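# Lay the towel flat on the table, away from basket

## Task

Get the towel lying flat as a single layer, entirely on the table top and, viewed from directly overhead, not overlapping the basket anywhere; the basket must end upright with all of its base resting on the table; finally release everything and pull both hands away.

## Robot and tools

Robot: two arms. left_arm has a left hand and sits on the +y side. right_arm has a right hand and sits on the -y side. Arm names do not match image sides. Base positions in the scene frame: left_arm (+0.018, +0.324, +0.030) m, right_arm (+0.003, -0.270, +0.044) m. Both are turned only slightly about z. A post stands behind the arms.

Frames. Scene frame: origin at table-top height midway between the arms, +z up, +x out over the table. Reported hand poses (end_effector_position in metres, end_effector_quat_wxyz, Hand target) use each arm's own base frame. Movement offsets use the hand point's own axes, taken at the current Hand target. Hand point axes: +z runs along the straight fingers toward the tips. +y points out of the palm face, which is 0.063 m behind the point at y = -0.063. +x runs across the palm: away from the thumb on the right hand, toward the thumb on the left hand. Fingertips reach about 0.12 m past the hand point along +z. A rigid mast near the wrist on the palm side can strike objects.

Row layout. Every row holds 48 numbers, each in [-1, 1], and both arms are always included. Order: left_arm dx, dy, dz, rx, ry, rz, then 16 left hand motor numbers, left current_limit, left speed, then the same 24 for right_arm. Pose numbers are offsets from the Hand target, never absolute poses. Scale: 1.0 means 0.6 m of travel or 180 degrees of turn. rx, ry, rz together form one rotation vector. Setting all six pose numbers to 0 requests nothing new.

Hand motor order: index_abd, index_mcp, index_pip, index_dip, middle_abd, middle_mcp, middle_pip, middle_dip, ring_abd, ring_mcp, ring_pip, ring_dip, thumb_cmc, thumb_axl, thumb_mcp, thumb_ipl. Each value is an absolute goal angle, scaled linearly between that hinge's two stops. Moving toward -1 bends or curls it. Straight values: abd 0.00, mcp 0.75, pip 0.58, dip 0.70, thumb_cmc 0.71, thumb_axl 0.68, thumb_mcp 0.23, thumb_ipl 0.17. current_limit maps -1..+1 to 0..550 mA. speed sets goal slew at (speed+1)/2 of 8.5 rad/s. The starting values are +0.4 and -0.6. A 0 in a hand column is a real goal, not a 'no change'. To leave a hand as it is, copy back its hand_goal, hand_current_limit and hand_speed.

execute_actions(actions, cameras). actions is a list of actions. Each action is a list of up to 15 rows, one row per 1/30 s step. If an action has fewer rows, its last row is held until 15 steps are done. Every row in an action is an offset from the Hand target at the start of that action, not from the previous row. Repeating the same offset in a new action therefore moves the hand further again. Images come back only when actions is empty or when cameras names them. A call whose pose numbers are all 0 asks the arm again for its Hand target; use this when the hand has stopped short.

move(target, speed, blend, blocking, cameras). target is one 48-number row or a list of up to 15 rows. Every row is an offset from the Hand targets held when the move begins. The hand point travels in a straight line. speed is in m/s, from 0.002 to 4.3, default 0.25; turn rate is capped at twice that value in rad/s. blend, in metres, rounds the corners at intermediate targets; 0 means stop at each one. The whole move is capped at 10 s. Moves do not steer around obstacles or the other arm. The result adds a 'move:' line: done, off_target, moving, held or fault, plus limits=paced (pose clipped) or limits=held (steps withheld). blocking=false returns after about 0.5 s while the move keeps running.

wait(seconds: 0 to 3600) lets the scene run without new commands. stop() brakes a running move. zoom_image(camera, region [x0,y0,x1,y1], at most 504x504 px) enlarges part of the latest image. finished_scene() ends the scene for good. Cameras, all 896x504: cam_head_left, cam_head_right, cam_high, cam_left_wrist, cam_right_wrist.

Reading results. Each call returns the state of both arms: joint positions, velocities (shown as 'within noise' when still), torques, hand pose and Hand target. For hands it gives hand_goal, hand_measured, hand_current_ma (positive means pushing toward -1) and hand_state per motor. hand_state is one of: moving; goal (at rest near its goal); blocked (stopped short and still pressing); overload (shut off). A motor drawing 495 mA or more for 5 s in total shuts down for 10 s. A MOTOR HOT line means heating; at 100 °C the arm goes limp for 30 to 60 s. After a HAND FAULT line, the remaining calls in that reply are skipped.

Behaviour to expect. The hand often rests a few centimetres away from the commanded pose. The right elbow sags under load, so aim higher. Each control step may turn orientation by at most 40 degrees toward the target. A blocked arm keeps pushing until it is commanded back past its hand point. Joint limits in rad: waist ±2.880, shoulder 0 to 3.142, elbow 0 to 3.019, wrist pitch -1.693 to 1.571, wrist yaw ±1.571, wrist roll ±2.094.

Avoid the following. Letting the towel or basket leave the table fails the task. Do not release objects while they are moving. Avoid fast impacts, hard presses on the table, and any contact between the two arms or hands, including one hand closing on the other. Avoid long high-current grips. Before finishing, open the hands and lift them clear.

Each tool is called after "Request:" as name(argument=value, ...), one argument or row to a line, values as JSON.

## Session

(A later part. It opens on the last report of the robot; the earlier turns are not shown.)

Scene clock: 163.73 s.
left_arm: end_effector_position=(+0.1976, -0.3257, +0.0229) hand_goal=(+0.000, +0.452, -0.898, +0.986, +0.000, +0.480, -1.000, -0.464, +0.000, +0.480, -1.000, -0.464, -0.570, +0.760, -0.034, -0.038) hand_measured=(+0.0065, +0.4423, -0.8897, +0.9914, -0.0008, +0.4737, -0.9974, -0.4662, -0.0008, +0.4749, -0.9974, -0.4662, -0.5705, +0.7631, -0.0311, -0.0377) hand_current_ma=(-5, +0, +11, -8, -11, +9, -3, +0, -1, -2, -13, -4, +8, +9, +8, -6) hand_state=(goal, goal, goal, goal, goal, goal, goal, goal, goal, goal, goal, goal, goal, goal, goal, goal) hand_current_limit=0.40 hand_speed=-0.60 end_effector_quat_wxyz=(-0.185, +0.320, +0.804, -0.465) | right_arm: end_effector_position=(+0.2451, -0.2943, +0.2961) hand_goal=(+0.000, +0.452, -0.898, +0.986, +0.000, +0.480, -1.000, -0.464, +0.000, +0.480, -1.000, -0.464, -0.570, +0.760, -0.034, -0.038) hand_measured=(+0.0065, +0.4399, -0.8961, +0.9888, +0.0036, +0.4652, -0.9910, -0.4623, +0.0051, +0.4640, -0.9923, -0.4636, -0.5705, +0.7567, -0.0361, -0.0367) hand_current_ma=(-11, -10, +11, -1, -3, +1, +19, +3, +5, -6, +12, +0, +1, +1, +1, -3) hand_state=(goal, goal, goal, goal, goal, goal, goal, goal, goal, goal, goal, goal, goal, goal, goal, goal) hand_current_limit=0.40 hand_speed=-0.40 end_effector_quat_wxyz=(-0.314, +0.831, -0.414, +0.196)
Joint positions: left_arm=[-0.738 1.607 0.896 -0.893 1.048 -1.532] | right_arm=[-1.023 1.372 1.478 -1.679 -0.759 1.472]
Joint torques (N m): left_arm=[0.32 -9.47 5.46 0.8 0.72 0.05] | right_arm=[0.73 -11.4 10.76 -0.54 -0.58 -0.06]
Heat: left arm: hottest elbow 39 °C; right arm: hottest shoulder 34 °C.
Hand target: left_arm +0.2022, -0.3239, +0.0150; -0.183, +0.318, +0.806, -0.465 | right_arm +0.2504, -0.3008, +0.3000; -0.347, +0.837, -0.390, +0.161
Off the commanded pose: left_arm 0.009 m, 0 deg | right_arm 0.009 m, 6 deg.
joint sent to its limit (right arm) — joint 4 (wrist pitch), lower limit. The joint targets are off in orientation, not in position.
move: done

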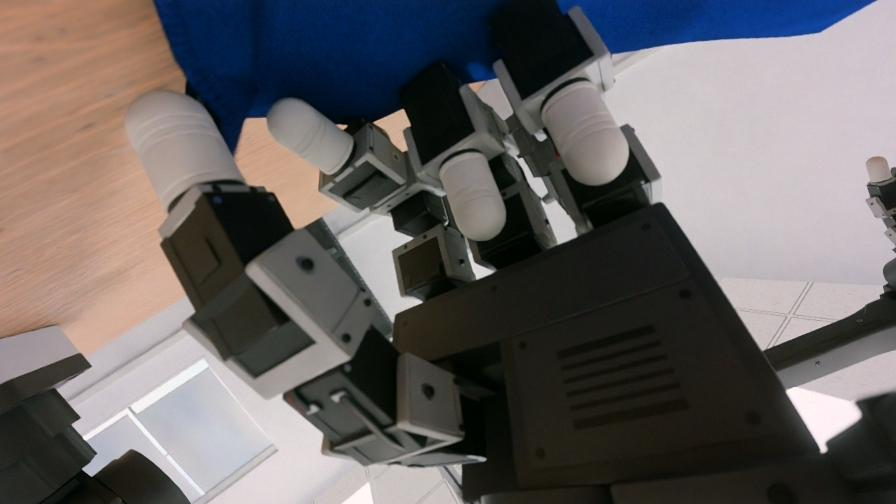

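Request:
move(
  target=[
    [0,-0.2165,-0.125,0,0,0, 0,0.452,-0.898,0.986,0,0.479,-1,-0.464,0,0.479,-1,-0.464,-0.571,0.76,-0.034,-0.038,0.4,-0.6, 0,0,0,0,0,0, 0,0.452,-0.898,0.986,0,0.479,-1,-0.464,0,0.479,-1,-0.464,-0.571,0.76,-0.034,-0.038,0.4,-0.4],
    [0.28,-0.265,-0.641,0,-0.2165,-0.125, 0,0.452,-0.898,0.986,0,0.479,-1,-0.464,0,0.479,-1,-0.464,-0.571,0.76,-0.034,-0.038,0.4,-0.6, 0,0,0,0,0,0, 0,0.452,-0.898,0.986,0,0.479,-1,-0.464,0,0.479,-1,-0.464,-0.571,0.76,-0.034,-0.038,0.4,-0.4],
  ],
  speed=0.2,
  blend=[0.04,0],
  cameras=["cam_head_left","cam_head_right","cam_high"],
)

Request:
zoom_image(
  camera="cam_high",
  region=[240, 250, 420, 460],
)

Request:
zoom_image(
  camera="cam_head_left",
  region=[400, 160, 620, 320],
)

Scene clock: 168.20 s.
left_arm: end_effector_position=(+0.2519, -0.0271, +0.3276) hand_goal=(+0.000, +0.452, -0.898, +0.986, +0.000, +0.480, -1.000, -0.464, +0.000, +0.480, -1.000, -0.464, -0.570, +0.760, -0.034, -0.038) hand_measured=(+0.0021, +0.4423, -0.8897, +0.9914, -0.0008, +0.4737, -0.9974, -0.4662, -0.0008, +0.4749, -0.9962, -0.4662, -0.5705, +0.7599, -0.0351, -0.0377) hand_current_ma=(-15, +5, +9, -4, -11, +12, -7, -7, +11, -3, -8, -8, +5, +12, +11, -6) hand_state=(goal, goal, goal, goal, goal, goal, goal, goal, goal, goal, goal, goal, goal, goal, goal, goal) hand_current_limit=0.40 hand_speed=-0.60 end_effector_quat_wxyz=(+0.110, -0.087, +0.890, -0.434) | right_arm: end_effector_position=(+0.2451, -0.2943, +0.2961) hand_goal=(+0.000, +0.452, -0.898, +0.986, +0.000, +0.480, -1.000, -0.464, +0.000, +0.480, -1.000, -0.464, -0.570, +0.760, -0.034, -0.038) hand_measured=(+0.0065, +0.4399, -0.8948, +0.9888, +0.0036, +0.4652, -0.9897, -0.4623, +0.0051, +0.4652, -0.9923, -0.4636, -0.5718, +0.7578, -0.0361, -0.0358) hand_current_ma=(-8, -8, +14, +0, +11, -5, +2, -1, +13, -16, +7, -7, -3, +11, -2, +3) hand_state=(goal, goal, goal, goal, goal, goal, goal, goal, goal, goal, goal, goal, goal, goal, goal, goal) hand_current_limit=0.40 hand_speed=-0.40 end_effector_quat_wxyz=(-0.314, +0.831, -0.414, +0.196)
Joint positions: left_arm=[0.246 0.957 1.21 -1.692 0.922 -1.585] | right_arm=[-1.023 1.372 1.478 -1.679 -0.759 1.472]
Joint torques (N m): left_arm=[0.03 -4.13 10.5 0.21 0.71 -0.02] | right_arm=[0.73 -11.46 10.71 -0.44 -0.57 -0.06]
Heat: left arm: hottest elbow 39 °C; right arm: hottest shoulder 34 °C.
Hand target: left_arm +0.2520, -0.0238, +0.3450; +0.009, -0.015, +0.866, -0.500 | right_arm +0.2504, -0.3008, +0.3000; -0.347, +0.837, -0.390, +0.161
Off the commanded pose: left_arm 0.018 m, 16 deg | right_arm 0.009 m, 6 deg.
joint sent to its limit (left arm) — joint 4 (wrist pitch), lower limit. The joint targets are off in orientation, not in position.
joint sent to its limit (right arm) — joint 4 (wrist pitch), lower limit. The joint targets are off in orientation, not in position.
move: off_target (left_arm)

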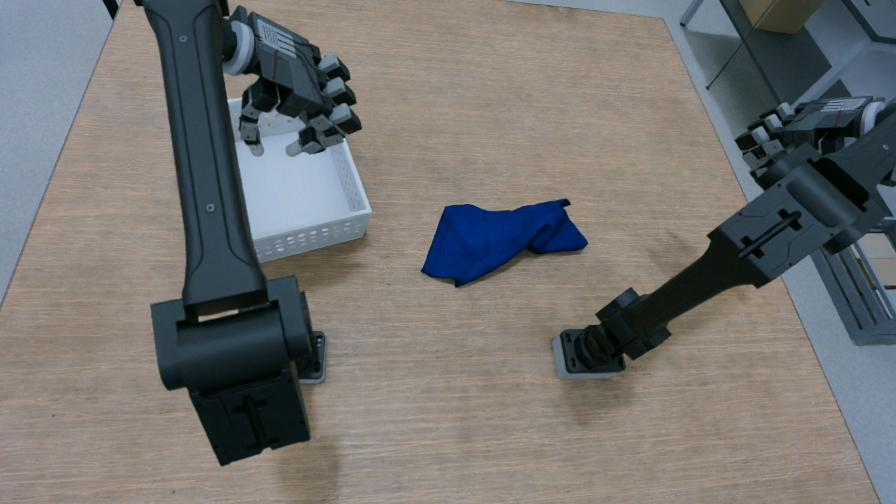

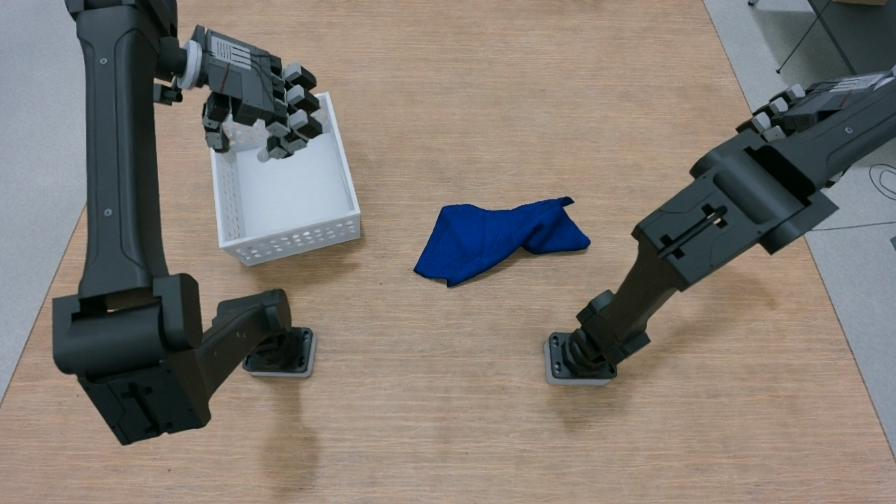

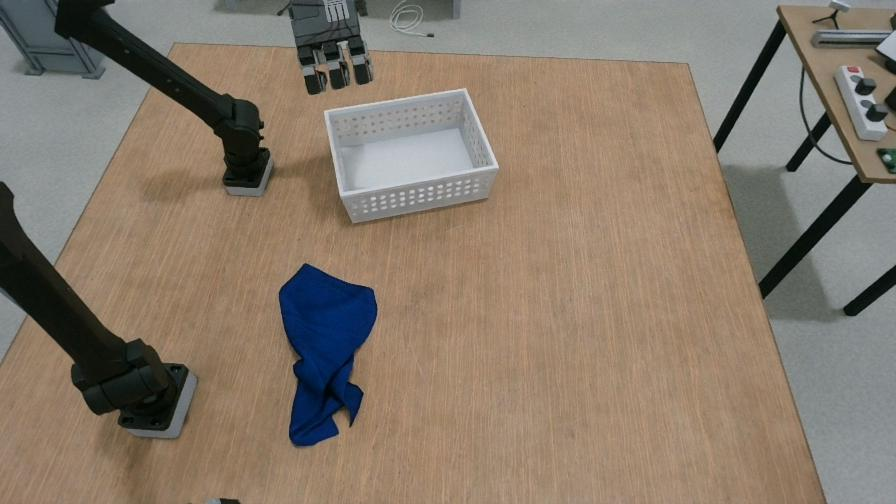

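Scaled by 2.400 from the camera's image (finer frame: 1280x720).

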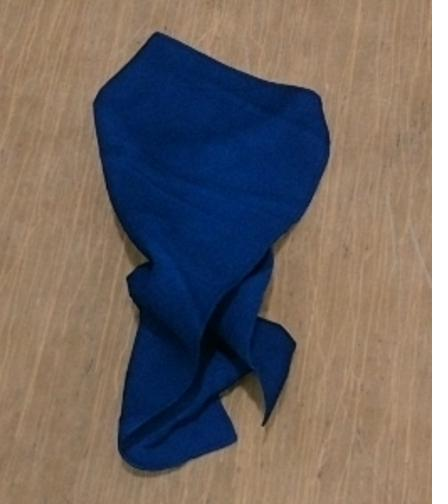

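Scaled by 2.291 from the camera's image (finer frame: 1280x720).

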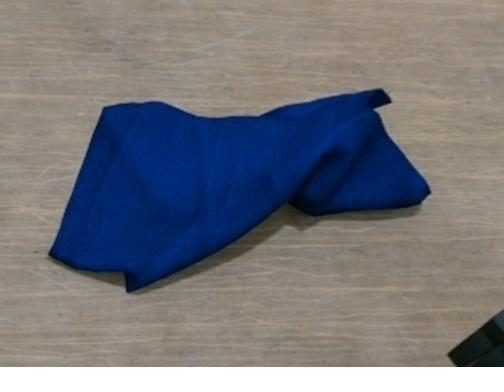

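Request:
zoom_image(
  camera="cam_high",
  region=[280, 355, 380, 455],
)

Request:
zoom_image(
  camera="cam_head_left",
  region=[500, 180, 600, 270],
)

Request:
zoom_image(
  camera="cam_high",
  region=[270, 255, 390, 375],
)

Scaled by 5.040 from the camera's image (finer frame: 1280x720).

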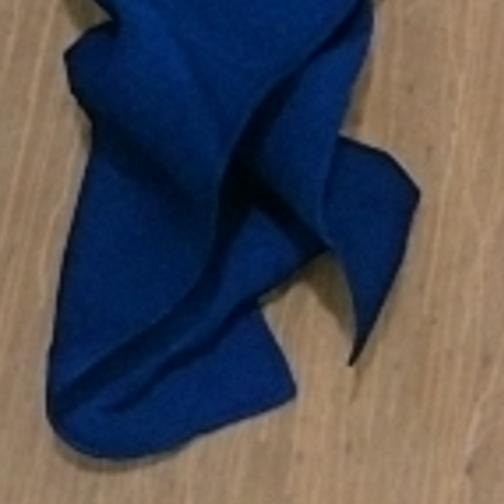

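Scaled by 5.040 from the camera's image (finer frame: 1280x720).

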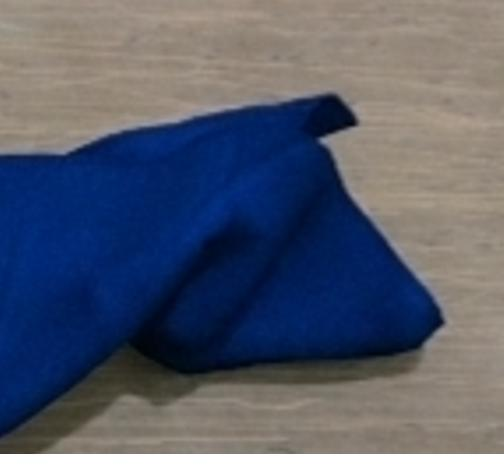

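Scaled by 4.200 from the camera's image (finer frame: 1280x720).

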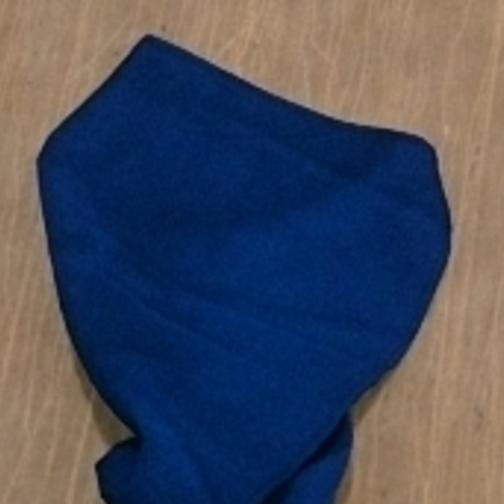

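Request:
move(
  target=[
    [0.101,0.011,0.5805,0,0.2165,0.125, 0,0.452,-0.898,0.986,0,0.479,-1,-0.464,0,0.479,-1,-0.464,-0.571,0.76,-0.034,-0.038,0.4,-0.6, 0,0,0,0,0,0, 0,0.452,-0.898,0.986,0,0.479,-1,-0.464,0,0.479,-1,-0.464,-0.571,0.76,-0.034,-0.038,0.4,-0.4],
    [0.101,0.1655,0.6695,0,0.2165,0.125, 0,0.452,-0.898,0.986,0,0.479,-1,-0.464,0,0.479,-1,-0.464,-0.571,0.76,-0.034,-0.038,0.4,-0.6, 0,0,0,0,0,0, 0,0.452,-0.898,0.986,0,0.479,-1,-0.464,0,0.479,-1,-0.464,-0.571,0.76,-0.034,-0.038,0.4,-0.4],
  ],
  speed=0.2,
  blend=[0.03,0],
  cameras=["cam_head_left","cam_left_wrist","cam_high"],
)

Request:
zoom_image(
  camera="cam_head_left",
  region=[400, 190, 520, 310],
)

Scene clock: 178.70 s.
left_arm: end_effector_position=(+0.2008, -0.3187, +0.0584) hand_goal=(+0.000, +0.452, -0.898, +0.986, +0.000, +0.480, -1.000, -0.464, +0.000, +0.480, -1.000, -0.464, -0.570, +0.760, -0.034, -0.038) hand_measured=(+0.0036, +0.4423, -0.8897, +0.9914, -0.0008, +0.4737, -0.9974, -0.4662, -0.0008, +0.4749, -0.9974, -0.4662, -0.5743, +0.7588, -0.0351, -0.0377) hand_current_ma=(-9, +3, +5, -8, -10, +8, -7, -1, +5, +1, -12, +3, +0, +4, +11, -12) hand_state=(goal, goal, goal, goal, goal, goal, goal, goal, goal, goal, goal, goal, goal, goal, goal, goal) hand_current_limit=0.40 hand_speed=-0.60 end_effector_quat_wxyz=(-0.187, +0.310, +0.809, -0.463) | right_arm: end_effector_position=(+0.2451, -0.2943, +0.2961) hand_goal=(+0.000, +0.452, -0.898, +0.986, +0.000, +0.480, -1.000, -0.464, +0.000, +0.480, -1.000, -0.464, -0.570, +0.760, -0.034, -0.038) hand_measured=(+0.0080, +0.4411, -0.8961, +0.9901, +0.0036, +0.4652, -0.9910, -0.4636, +0.0051, +0.4652, -0.9923, -0.4636, -0.5718, +0.7578, -0.0361, -0.0367) hand_current_ma=(+0, -10, +8, +3, +8, -7, +5, +4, +9, -15, +5, -2, +2, +10, -2, +4) hand_state=(goal, goal, goal, goal, goal, goal, goal, goal, goal, goal, goal, goal, goal, goal, goal, goal) hand_current_limit=0.40 hand_speed=-0.40 end_effector_quat_wxyz=(-0.314, +0.831, -0.414, +0.196)
Joint positions: left_arm=[-0.719 1.544 0.934 -1.016 1.045 -1.526] | right_arm=[-1.023 1.372 1.478 -1.679 -0.759 1.472]
Joint torques (N m): left_arm=[-1.67 -10.52 6.52 0.72 0.85 0] | right_arm=[0.73 -11.22 10.77 -0.53 -0.6 -0.08]
Heat: left arm: hottest elbow 39 °C; right arm: hottest shoulder 34 °C.
Hand target: left_arm +0.2021, -0.3241, +0.0583; -0.183, +0.317, +0.806, -0.465 | right_arm +0.2504, -0.3008, +0.3000; -0.347, +0.837, -0.390, +0.161
Off the commanded pose: left_arm 0.005 m, 1 deg | right_arm 0.009 m, 6 deg.
joint sent to its limit (right arm) — joint 4 (wrist pitch), lower limit. The joint targets are off in orientation, not in position.
move: done
Images, in order (width x height): cam_head_left 896x504, cam_high 896x504, cam_left_wrist 896x504.

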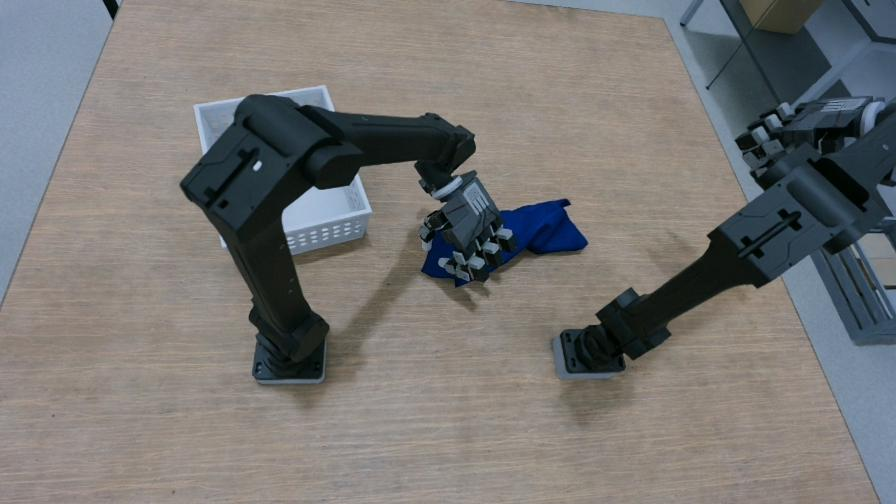

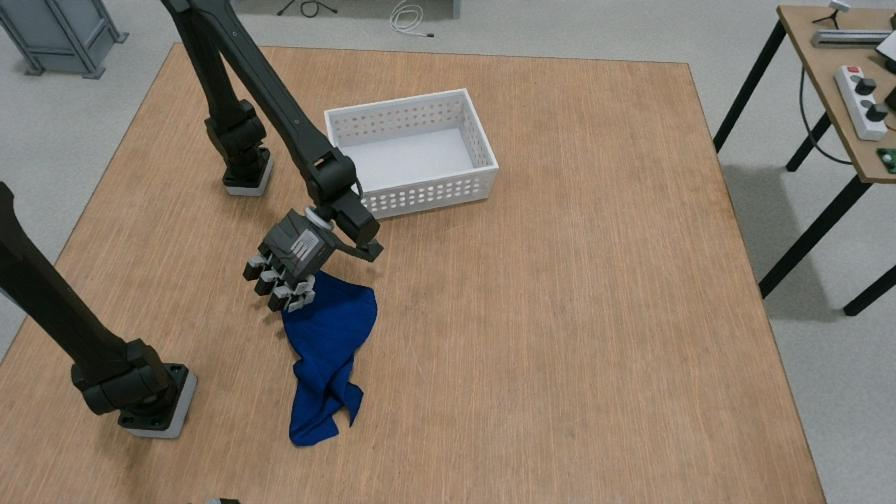

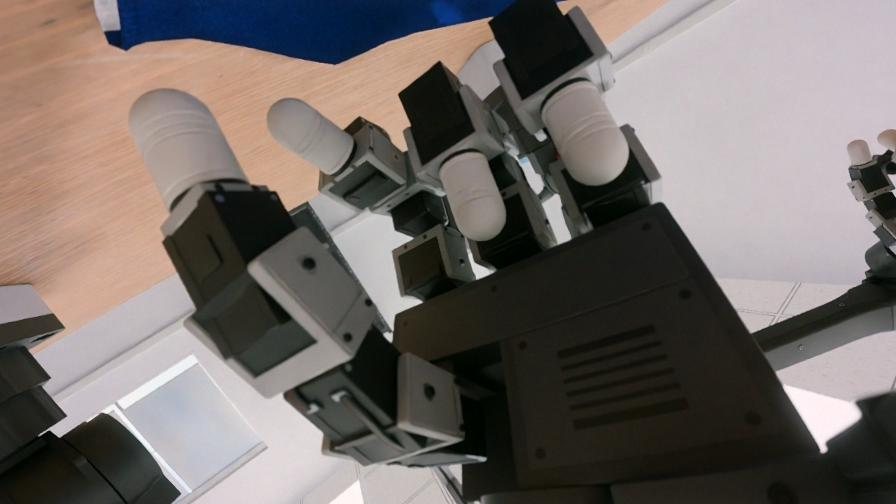

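Scaled by 4.200 from the camera's image (finer frame: 1280x720).

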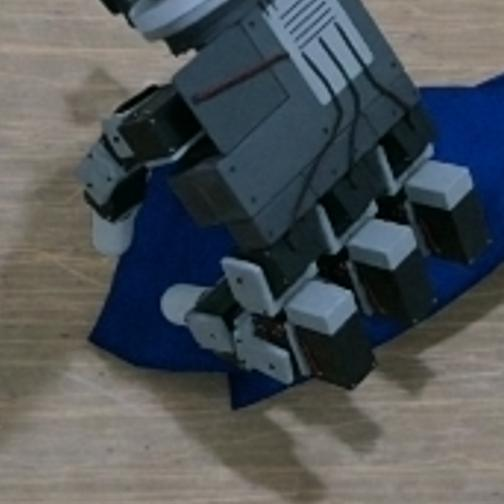

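Request:
move(
  target=[
    [0.0275,0.096,0.027,0,0,0, 0,0.452,-0.898,0.986,0,0.479,-1,-0.464,0,0.479,-1,-0.464,-0.571,0.76,-0.034,-0.038,0.4,-0.6, 0,0,0,0,0,0, 0,0.452,-0.898,0.986,0,0.479,-1,-0.464,0,0.479,-1,-0.464,-0.571,0.76,-0.034,-0.038,0.4,-0.4],
  ],
  speed=0.06,
  cameras=["cam_head_left","cam_left_wrist"],
)

Request:
zoom_image(
  camera="cam_head_left",
  region=[400, 190, 520, 310],
)

Scene clock: 181.97 s.
left_arm: end_effector_position=(+0.1952, -0.3044, +0.0096) hand_goal=(+0.000, +0.452, -0.898, +0.986, +0.000, +0.480, -1.000, -0.464, +0.000, +0.480, -1.000, -0.464, -0.570, +0.760, -0.034, -0.038) hand_measured=(+0.0021, +0.4447, -0.9089, +0.9837, +0.0007, +0.4737, -0.9974, -0.4662, -0.0023, +0.4749, -0.9974, -0.4662, -0.5743, +0.7599, -0.0351, -0.0377) hand_current_ma=(-4, +11, +10, -11, -5, +5, -6, -3, +4, -6, -10, +1, +12, +10, +9, -8) hand_state=(goal, goal, goal, goal, goal, goal, goal, goal, goal, goal, goal, goal, goal, goal, goal, goal) hand_current_limit=0.40 hand_speed=-0.60 end_effector_quat_wxyz=(-0.187, +0.317, +0.805, -0.465) | right_arm: end_effector_position=(+0.2451, -0.2943, +0.2961) hand_goal=(+0.000, +0.452, -0.898, +0.986, +0.000, +0.480, -1.000, -0.464, +0.000, +0.480, -1.000, -0.464, -0.570, +0.760, -0.034, -0.038) hand_measured=(+0.0065, +0.4411, -0.8961, +0.9888, +0.0036, +0.4652, -0.9910, -0.4623, +0.0051, +0.4652, -0.9923, -0.4636, -0.5718, +0.7578, -0.0371, -0.0367) hand_current_ma=(+4, -11, +6, +6, +7, -10, +14, +6, +7, -15, +1, -2, +1, +3, -3, +7) hand_state=(goal, goal, goal, goal, goal, goal, goal, goal, goal, goal, goal, goal, goal, goal, goal, goal) hand_current_limit=0.40 hand_speed=-0.40 end_effector_quat_wxyz=(-0.314, +0.831, -0.414, +0.196)
Joint positions: left_arm=[-0.699 1.612 0.852 -0.912 1.048 -1.461] | right_arm=[-1.023 1.372 1.478 -1.679 -0.759 1.472]
Joint torques (N m): left_arm=[0.38 -9.05 5.07 0.84 0.62 0.16] | right_arm=[0.79 -11.34 10.73 -0.53 -0.58 -0.09]
Heat: left arm: hottest elbow 38 °C; right arm: hottest shoulder 34 °C.
Hand target: left_arm +0.2001, -0.3019, +0.0002; -0.183, +0.317, +0.806, -0.465 | right_arm +0.2504, -0.3008, +0.3000; -0.347, +0.837, -0.390, +0.161
Off the commanded pose: left_arm 0.011 m, 0 deg | right_arm 0.009 m, 6 deg.
joint sent to its limit (right arm) — joint 4 (wrist pitch), lower limit. The joint targets are off in orientation, not in position.
move: off_target (left_arm)

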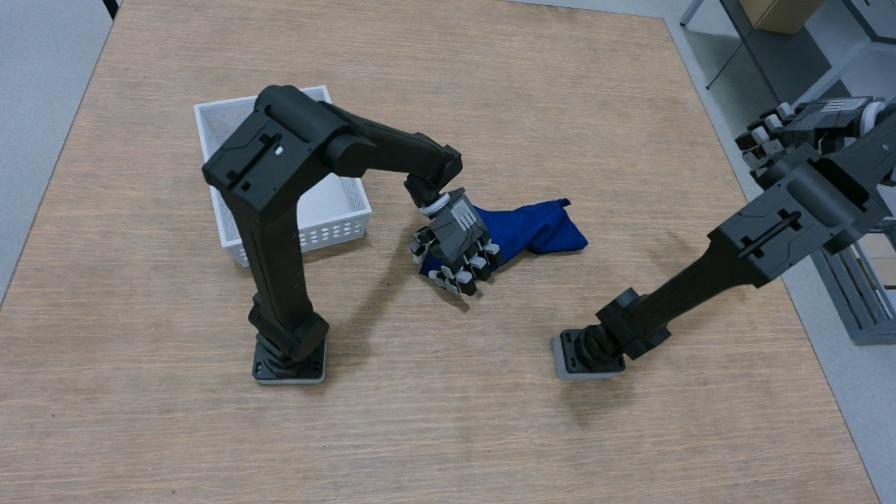

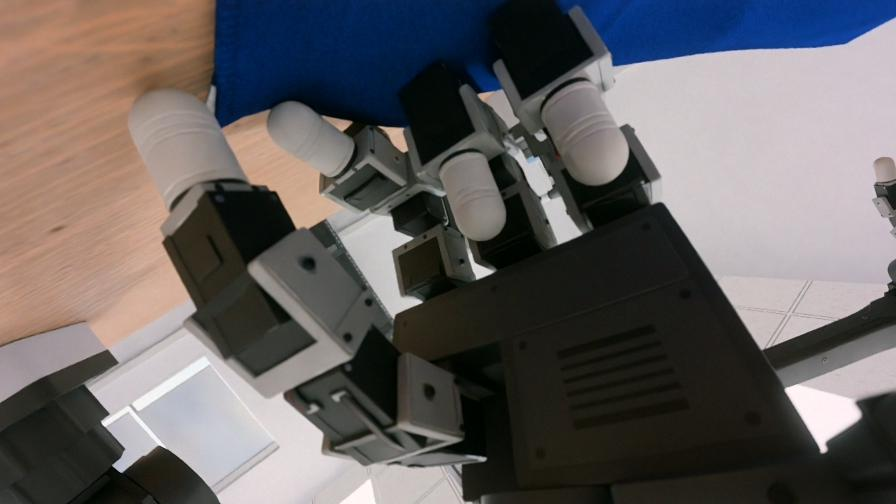

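Scaled by 4.200 from the camera's image (finer frame: 1280x720).

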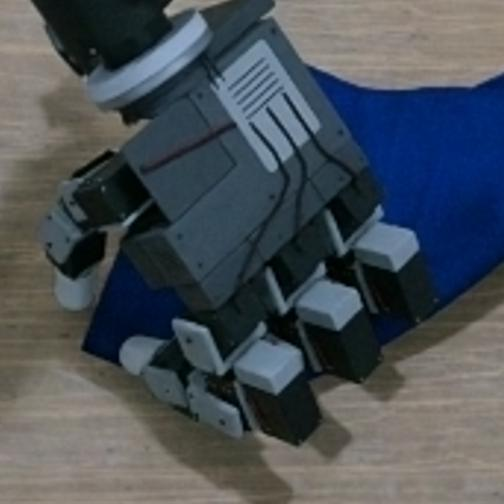

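Request:
move(
  target=[0,0,0,0,0,0, 0,0.178,-0.796,0.986,0,0.479,-1,-0.464,0,0.479,-1,-0.464,-0.571,0.76,-0.337,0.168,0.4,-0.8, 0,0,0,0,0,0, 0,0.452,-0.898,0.986,0,0.479,-1,-0.464,0,0.479,-1,-0.464,-0.571,0.76,-0.034,-0.038,0.4,-0.4],
  speed=0.06,
  cameras=["cam_head_left","cam_left_wrist"],
)

Request:
zoom_image(
  camera="cam_left_wrist",
  region=[50, 0, 450, 260],
)

Request:
zoom_image(
  camera="cam_head_left",
  region=[400, 190, 520, 310],
)

Scene clock: 183.40 s.
left_arm: end_effector_position=(+0.1950, -0.3048, +0.0099) hand_goal=(+0.000, +0.178, -0.796, +0.986, +0.000, +0.480, -1.000, -0.464, +0.000, +0.480, -1.000, -0.464, -0.570, +0.760, -0.336, +0.168) hand_measured=(+0.0065, +0.2470, -0.7857, +0.9952, -0.0008, +0.4737, -0.9974, -0.4662, -0.0008, +0.4749, -0.9962, -0.4662, -0.5705, +0.7631, -0.2310, +0.1900) hand_current_ma=(-3, +63, +13, -9, -3, +12, -9, -6, +3, -5, -5, -10, +3, +10, +189, +8) hand_state=(goal, blocked, goal, goal, goal, goal, goal, goal, goal, goal, goal, goal, goal, goal, blocked, blocked) hand_current_limit=0.40 hand_speed=-0.80 end_effector_quat_wxyz=(-0.187, +0.317, +0.804, -0.466) | right_arm: end_effector_position=(+0.2451, -0.2943, +0.2961) hand_goal=(+0.000, +0.452, -0.898, +0.986, +0.000, +0.480, -1.000, -0.464, +0.000, +0.480, -1.000, -0.464, -0.570, +0.760, -0.034, -0.038) hand_measured=(+0.0065, +0.4399, -0.8961, +0.9888, +0.0021, +0.4652, -0.9910, -0.4623, +0.0036, +0.4652, -0.9923, -0.4636, -0.5718, +0.7567, -0.0361, -0.0367) hand_current_ma=(-4, -13, +6, +7, +8, +2, +5, -1, +5, -11, +3, -5, -3, +3, +0, +1) hand_state=(goal, goal, goal, goal, goal, goal, goal, goal, goal, goal, goal, goal, goal, goal, goal, goal) hand_current_limit=0.40 hand_speed=-0.40 end_effector_quat_wxyz=(-0.314, +0.831, -0.414, +0.196)
Joint positions: left_arm=[-0.699 1.612 0.852 -0.912 1.05 -1.46] | right_arm=[-1.023 1.372 1.478 -1.679 -0.759 1.472]
Joint torques (N m): left_arm=[0.32 -9.05 5.01 0.66 0.48 0.14] | right_arm=[0.79 -11.4 10.71 -0.47 -0.57 -0.07]
Heat: left arm: hottest elbow 38 °C; right arm: hottest shoulder 34 °C.
Hand target: left_arm +0.2000, -0.3019, +0.0002; -0.183, +0.317, +0.806, -0.465 | right_arm +0.2504, -0.3008, +0.3000; -0.347, +0.837, -0.390, +0.161
Off the commanded pose: left_arm 0.011 m, 1 deg | right_arm 0.009 m, 6 deg.
joint sent to its limit (right arm) — joint 4 (wrist pitch), lower limit. The joint targets are off in orientation, not in position.
move: done

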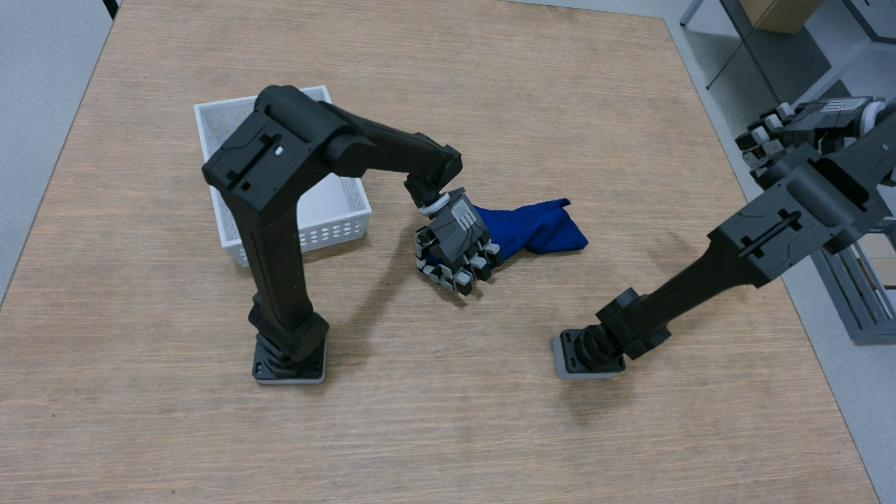

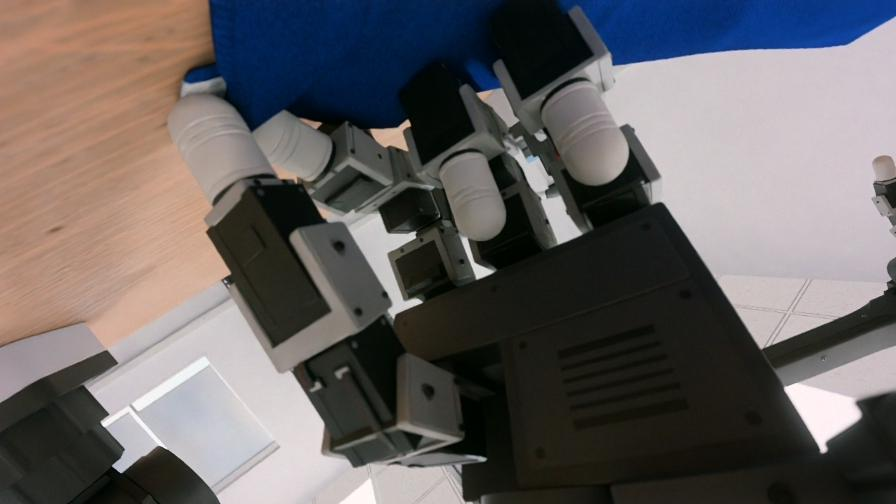

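Scaled by 1.260 from the camera's image (finer frame: 1280x720).

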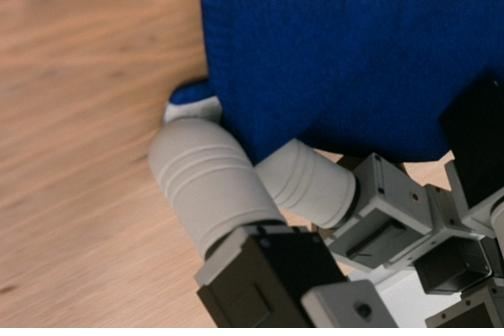

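Scaled by 4.200 from the camera's image (finer frame: 1280x720).

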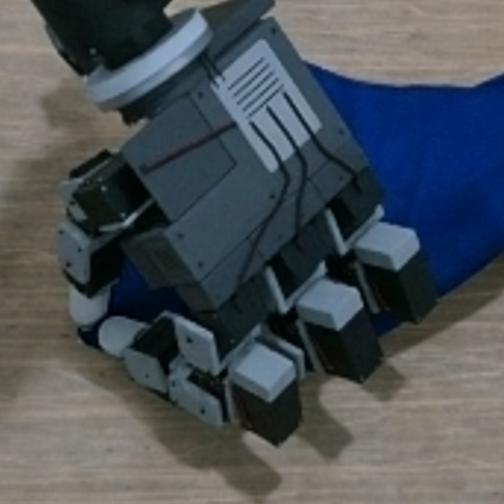

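Request:
move(
  target=[-0.1177,-0.190,-0.221,0,-0.048,-0.028, 0,0.178,-0.796,0.986,0,0.479,-1,-0.464,0,0.479,-1,-0.464,-0.571,0.76,-0.337,0.168,0.4,-0.8, 0,0,0,0,0,0, 0,0.452,-0.898,0.986,0,0.479,-1,-0.464,0,0.479,-1,-0.464,-0.571,0.76,-0.034,-0.038,0.4,-0.4],
  speed=0.1,
  cameras=["cam_head_left","cam_head_right","cam_high","cam_left_wrist","cam_right_wrist"],
)

Request:
zoom_image(
  camera="cam_high",
  region=[250, 230, 450, 460],
)

Request:
zoom_image(
  camera="cam_head_left",
  region=[420, 140, 620, 290],
)

Scene clock: 187.03 s.
left_arm: end_effector_position=(+0.2801, -0.3055, +0.1459) hand_goal=(+0.000, +0.178, -0.796, +0.986, +0.000, +0.480, -1.000, -0.464, +0.000, +0.480, -1.000, -0.464, -0.570, +0.760, -0.336, +0.168) hand_measured=(+0.0051, +0.2458, -0.7767, +0.9965, -0.0008, +0.4737, -0.9974, -0.4674, -0.0023, +0.4749, -0.9974, -0.4662, -0.5730, +0.7631, -0.2370, +0.1900) hand_current_ma=(-10, +61, +16, -7, -6, +3, -8, -14, +3, -3, -12, -2, +0, +9, +170, +4) hand_state=(goal, blocked, goal, goal, goal, goal, goal, goal, goal, goal, goal, goal, goal, goal, blocked, blocked) hand_current_limit=0.40 hand_speed=-0.80 end_effector_quat_wxyz=(-0.159, +0.244, +0.831, -0.474) | right_arm: end_effector_position=(+0.2451, -0.2943, +0.2961) hand_goal=(+0.000, +0.452, -0.898, +0.986, +0.000, +0.480, -1.000, -0.464, +0.000, +0.480, -1.000, -0.464, -0.570, +0.760, -0.034, -0.038) hand_measured=(+0.0065, +0.4399, -0.8948, +0.9901, +0.0036, +0.4652, -0.9910, -0.4623, +0.0051, +0.4652, -0.9923, -0.4636, -0.5705, +0.7567, -0.0361, -0.0367) hand_current_ma=(-1, -11, +6, -1, +7, +0, +9, -2, +6, -14, +6, -4, -2, +5, -4, -4) hand_state=(goal, goal, goal, goal, goal, goal, goal, goal, goal, goal, goal, goal, goal, goal, goal, goal) hand_current_limit=0.40 hand_speed=-0.40 end_effector_quat_wxyz=(-0.314, +0.831, -0.414, +0.196)
Joint positions: left_arm=[-0.566 1.539 1.186 -1.291 1.045 -1.524] | right_arm=[-1.023 1.372 1.478 -1.679 -0.759 1.472]
Joint torques (N m): left_arm=[0.15 -13.57 9.81 -0.46 0.78 -0.09] | right_arm=[0.62 -11.52 10.78 -0.54 -0.57 -0.07]
Heat: left arm: hottest elbow 38 °C; right arm: hottest shoulder 34 °C.
Hand target: left_arm +0.2910, -0.3079, +0.1652; -0.142, +0.246, +0.830, -0.479 | right_arm +0.2504, -0.3008, +0.3000; -0.347, +0.837, -0.390, +0.161
Off the commanded pose: left_arm 0.022 m, 2 deg | right_arm 0.009 m, 6 deg.
joint sent to its limit (right arm) — joint 4 (wrist pitch), lower limit. The joint targets are off in orientation, not in position.
move: off_target (left_arm)

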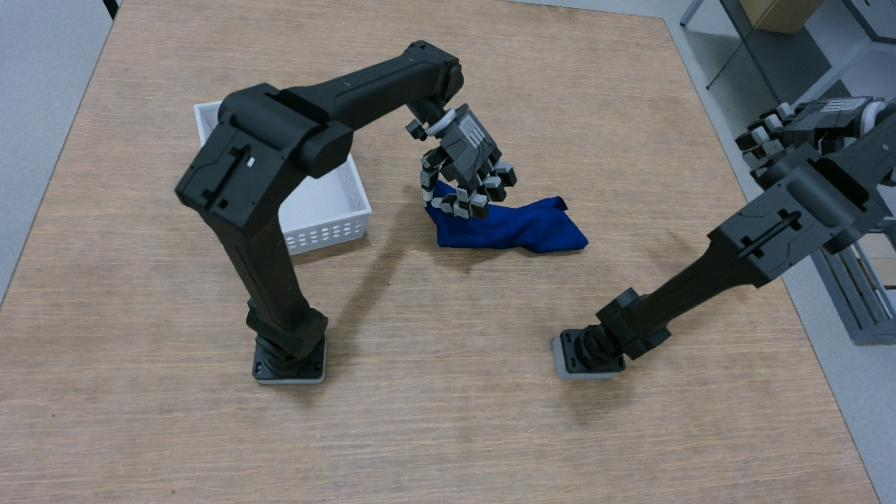

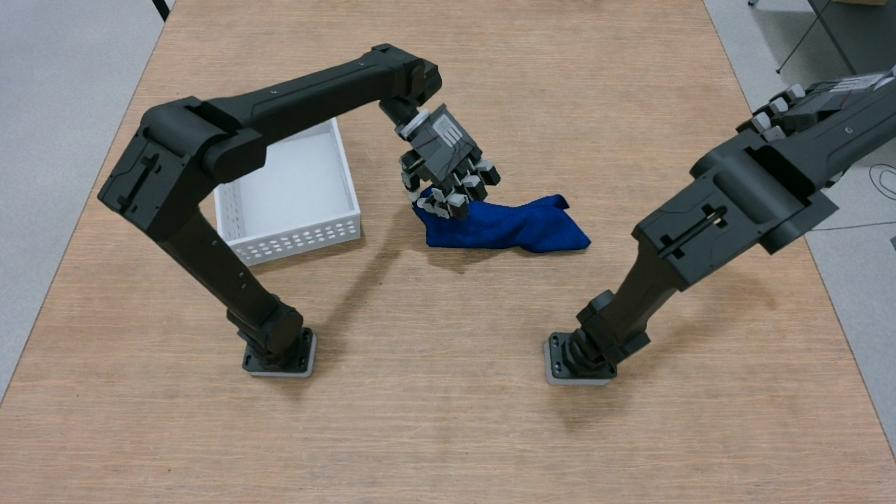

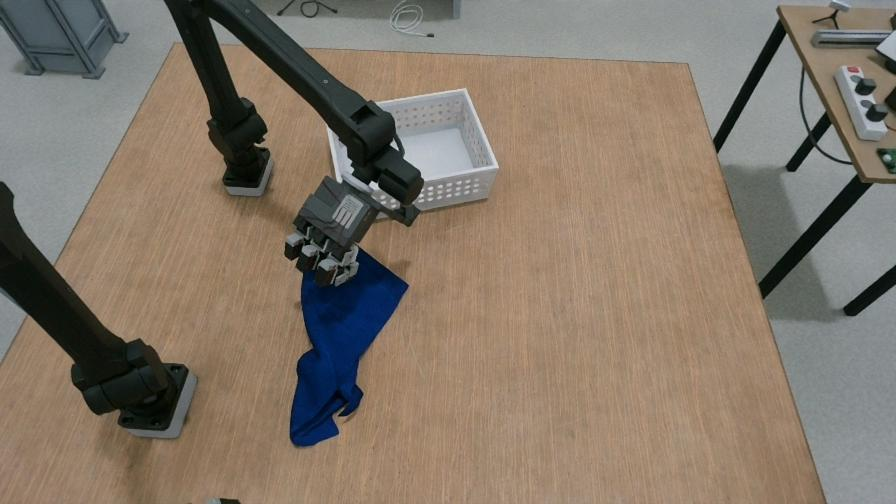

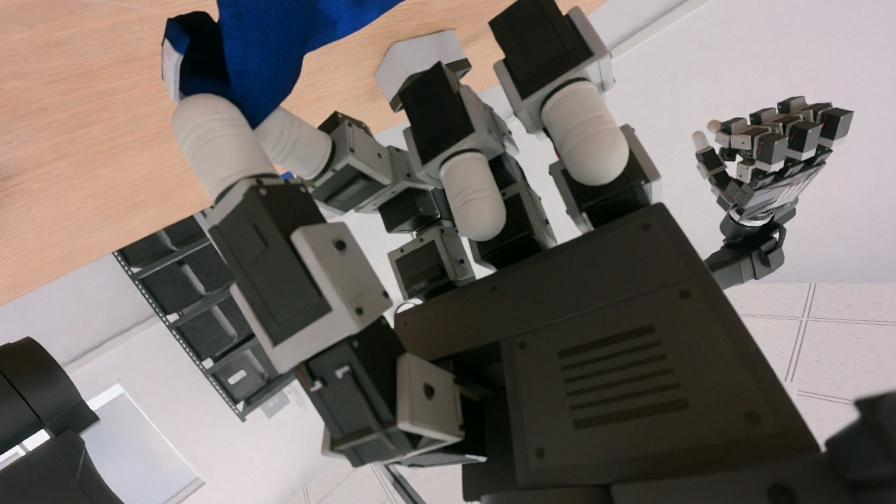

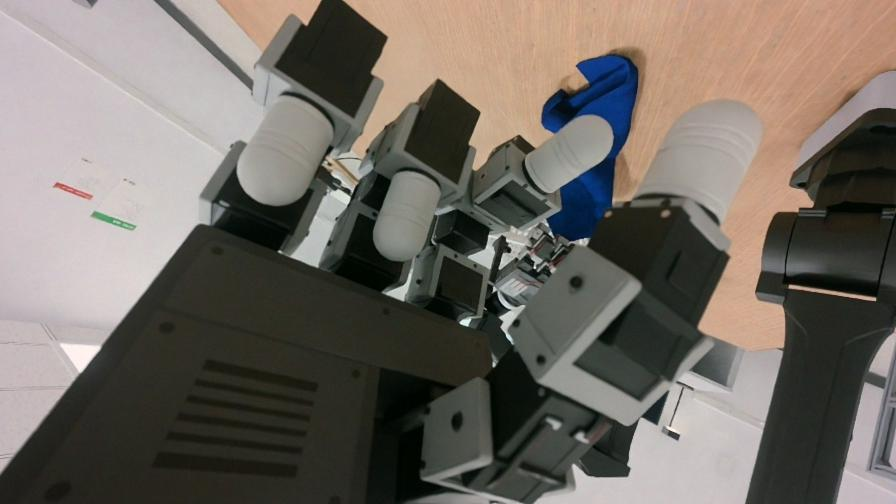

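Scaled by 2.191 from the camera's image (finer frame: 1280x720).

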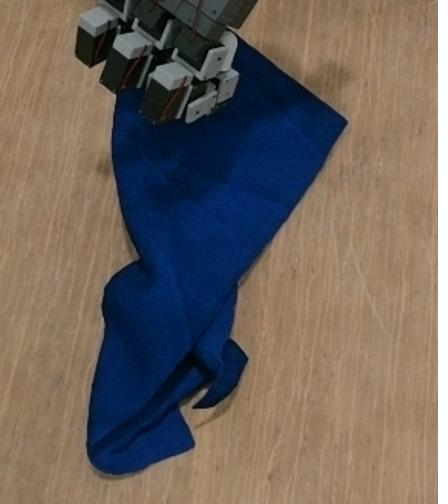

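Scaled by 2.520 from the camera's image (finer frame: 1280x720).

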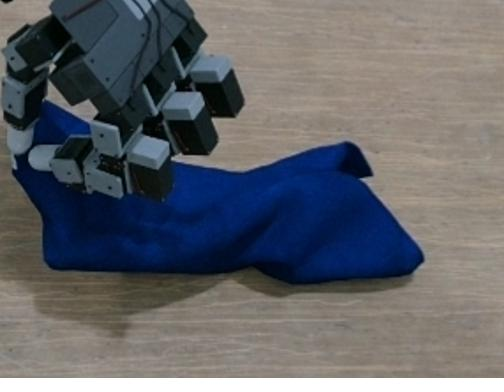

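Request:
move(
  target=[0,0,0,0,0,0, 0,0.178,-0.796,0.986,0,0.479,-1,-0.464,0,0.479,-1,-0.464,-0.571,0.76,-0.337,0.168,0.4,-0.8, -0.296,-0.0567,0.646,0.0778,-0.2205,-0.1696, 0,0.452,-0.898,0.986,0,0.479,-1,-0.464,0,0.479,-1,-0.464,-0.571,0.76,-0.034,-0.038,0.4,-0.4],
  speed=0.15,
  cameras=["cam_head_left","cam_head_right","cam_high","cam_right_wrist"],
)

Request:
zoom_image(
  camera="cam_right_wrist",
  region=[400, 0, 896, 300],
)

Request:
zoom_image(
  camera="cam_head_left",
  region=[500, 160, 640, 280],
)

Request:
zoom_image(
  camera="cam_high",
  region=[270, 330, 400, 460],
)

Scene clock: 201.03 s.
left_arm: end_effector_position=(+0.2801, -0.3055, +0.1459) hand_goal=(+0.000, +0.178, -0.796, +0.986, +0.000, +0.480, -1.000, -0.464, +0.000, +0.480, -1.000, -0.464, -0.570, +0.760, -0.336, +0.168) hand_measured=(+0.0051, +0.2458, -0.7767, +0.9965, -0.0008, +0.4737, -0.9974, -0.4662, -0.0008, +0.4749, -0.9974, -0.4662, -0.5718, +0.7620, -0.2370, +0.1900) hand_current_ma=(-10, +63, +13, -2, -7, +4, -4, -3, +0, -4, -4, +2, +8, +8, +174, +5) hand_state=(goal, blocked, goal, goal, goal, goal, goal, goal, goal, goal, goal, goal, goal, goal, blocked, blocked) hand_current_limit=0.40 hand_speed=-0.80 end_effector_quat_wxyz=(-0.159, +0.244, +0.831, -0.474) | right_arm: end_effector_position=(+0.3625, +0.0250, +0.0584) hand_goal=(+0.000, +0.452, -0.898, +0.986, +0.000, +0.480, -1.000, -0.464, +0.000, +0.480, -1.000, -0.464, -0.570, +0.760, -0.034, -0.038) hand_measured=(+0.0065, +0.4399, -0.8961, +0.9888, +0.0036, +0.4652, -0.9910, -0.4623, +0.0051, +0.4652, -0.9923, -0.4649, -0.5768, +0.7567, -0.0361, -0.0367) hand_current_ma=(-3, -15, +3, +5, +11, -3, +16, -1, +8, -10, +2, -4, -3, +3, +1, -2) hand_state=(goal, goal, goal, goal, goal, goal, goal, goal, goal, goal, goal, goal, goal, goal, goal, goal) hand_current_limit=0.40 hand_speed=-0.40 end_effector_quat_wxyz=(-0.499, +0.867, -0.005, +0.002)
Joint positions: left_arm=[-0.566 1.539 1.186 -1.291 1.045 -1.524] | right_arm=[-0.211 1.606 1 -1.294 -1.011 1.188]
Joint torques (N m): left_arm=[0.03 -13.22 9.74 -0.35 0.84 -0.1] | right_arm=[0.85 -12.92 6.2 -0.05 -0.85 -0.07]
Heat: left arm: hottest elbow 39 °C; right arm: hottest shoulder 34 °C.
Hand target: left_arm +0.2910, -0.3079, +0.1652; -0.142, +0.246, +0.830, -0.479 | right_arm +0.3641, +0.0275, +0.0503; -0.500, +0.866, +0.000, +0.000
Off the commanded pose: left_arm 0.022 m, 2 deg | right_arm 0.009 m, 1 deg.
move: done

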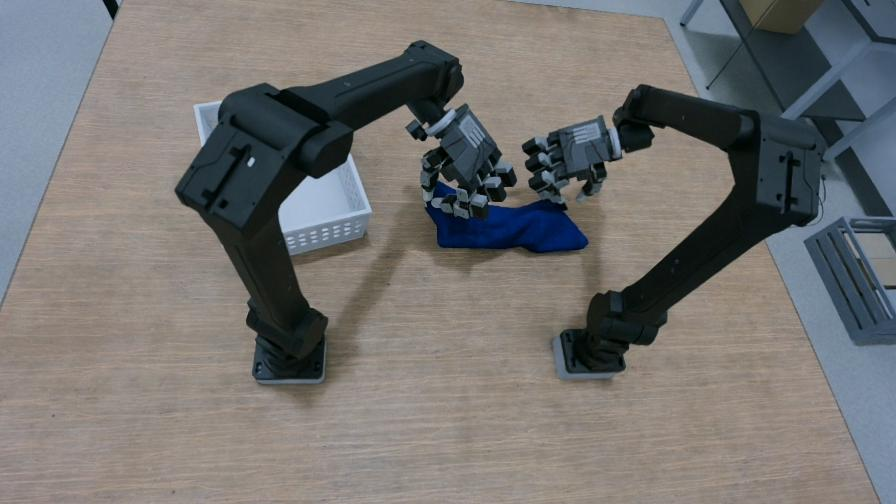

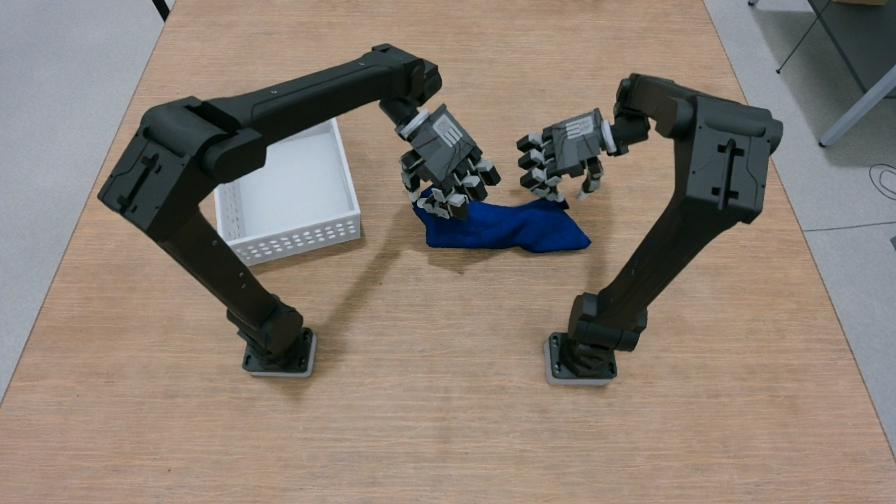

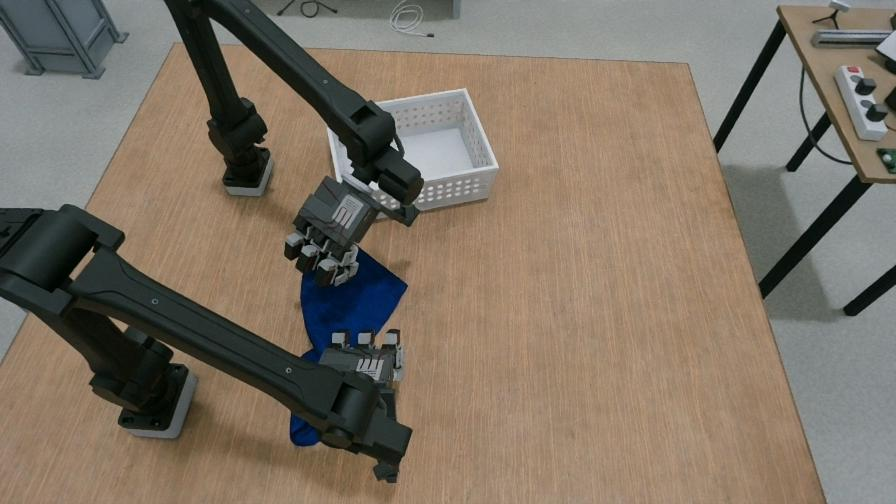

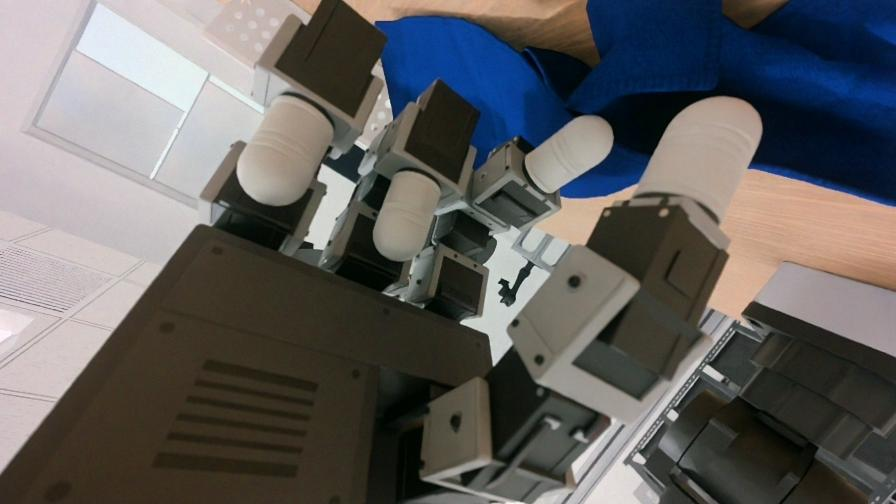

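Scaled by 1.016 from the camera's image (finer frame: 1280x720).

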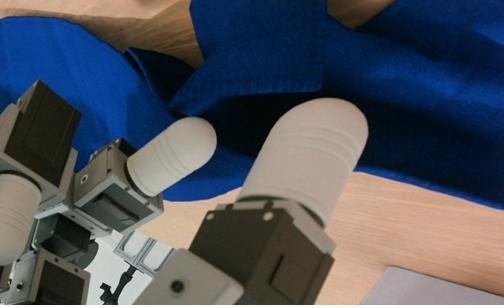

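Scaled by 3.600 from the camera's image (finer frame: 1280x720).

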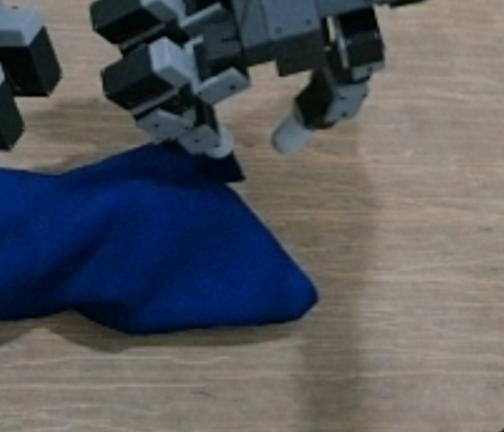

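Scaled by 3.877 from the camera's image (finer frame: 1280x720).

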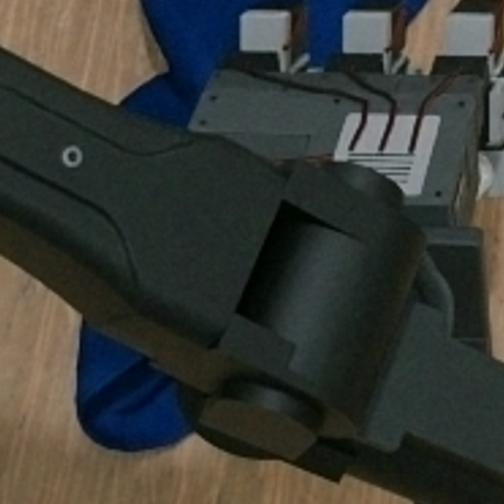

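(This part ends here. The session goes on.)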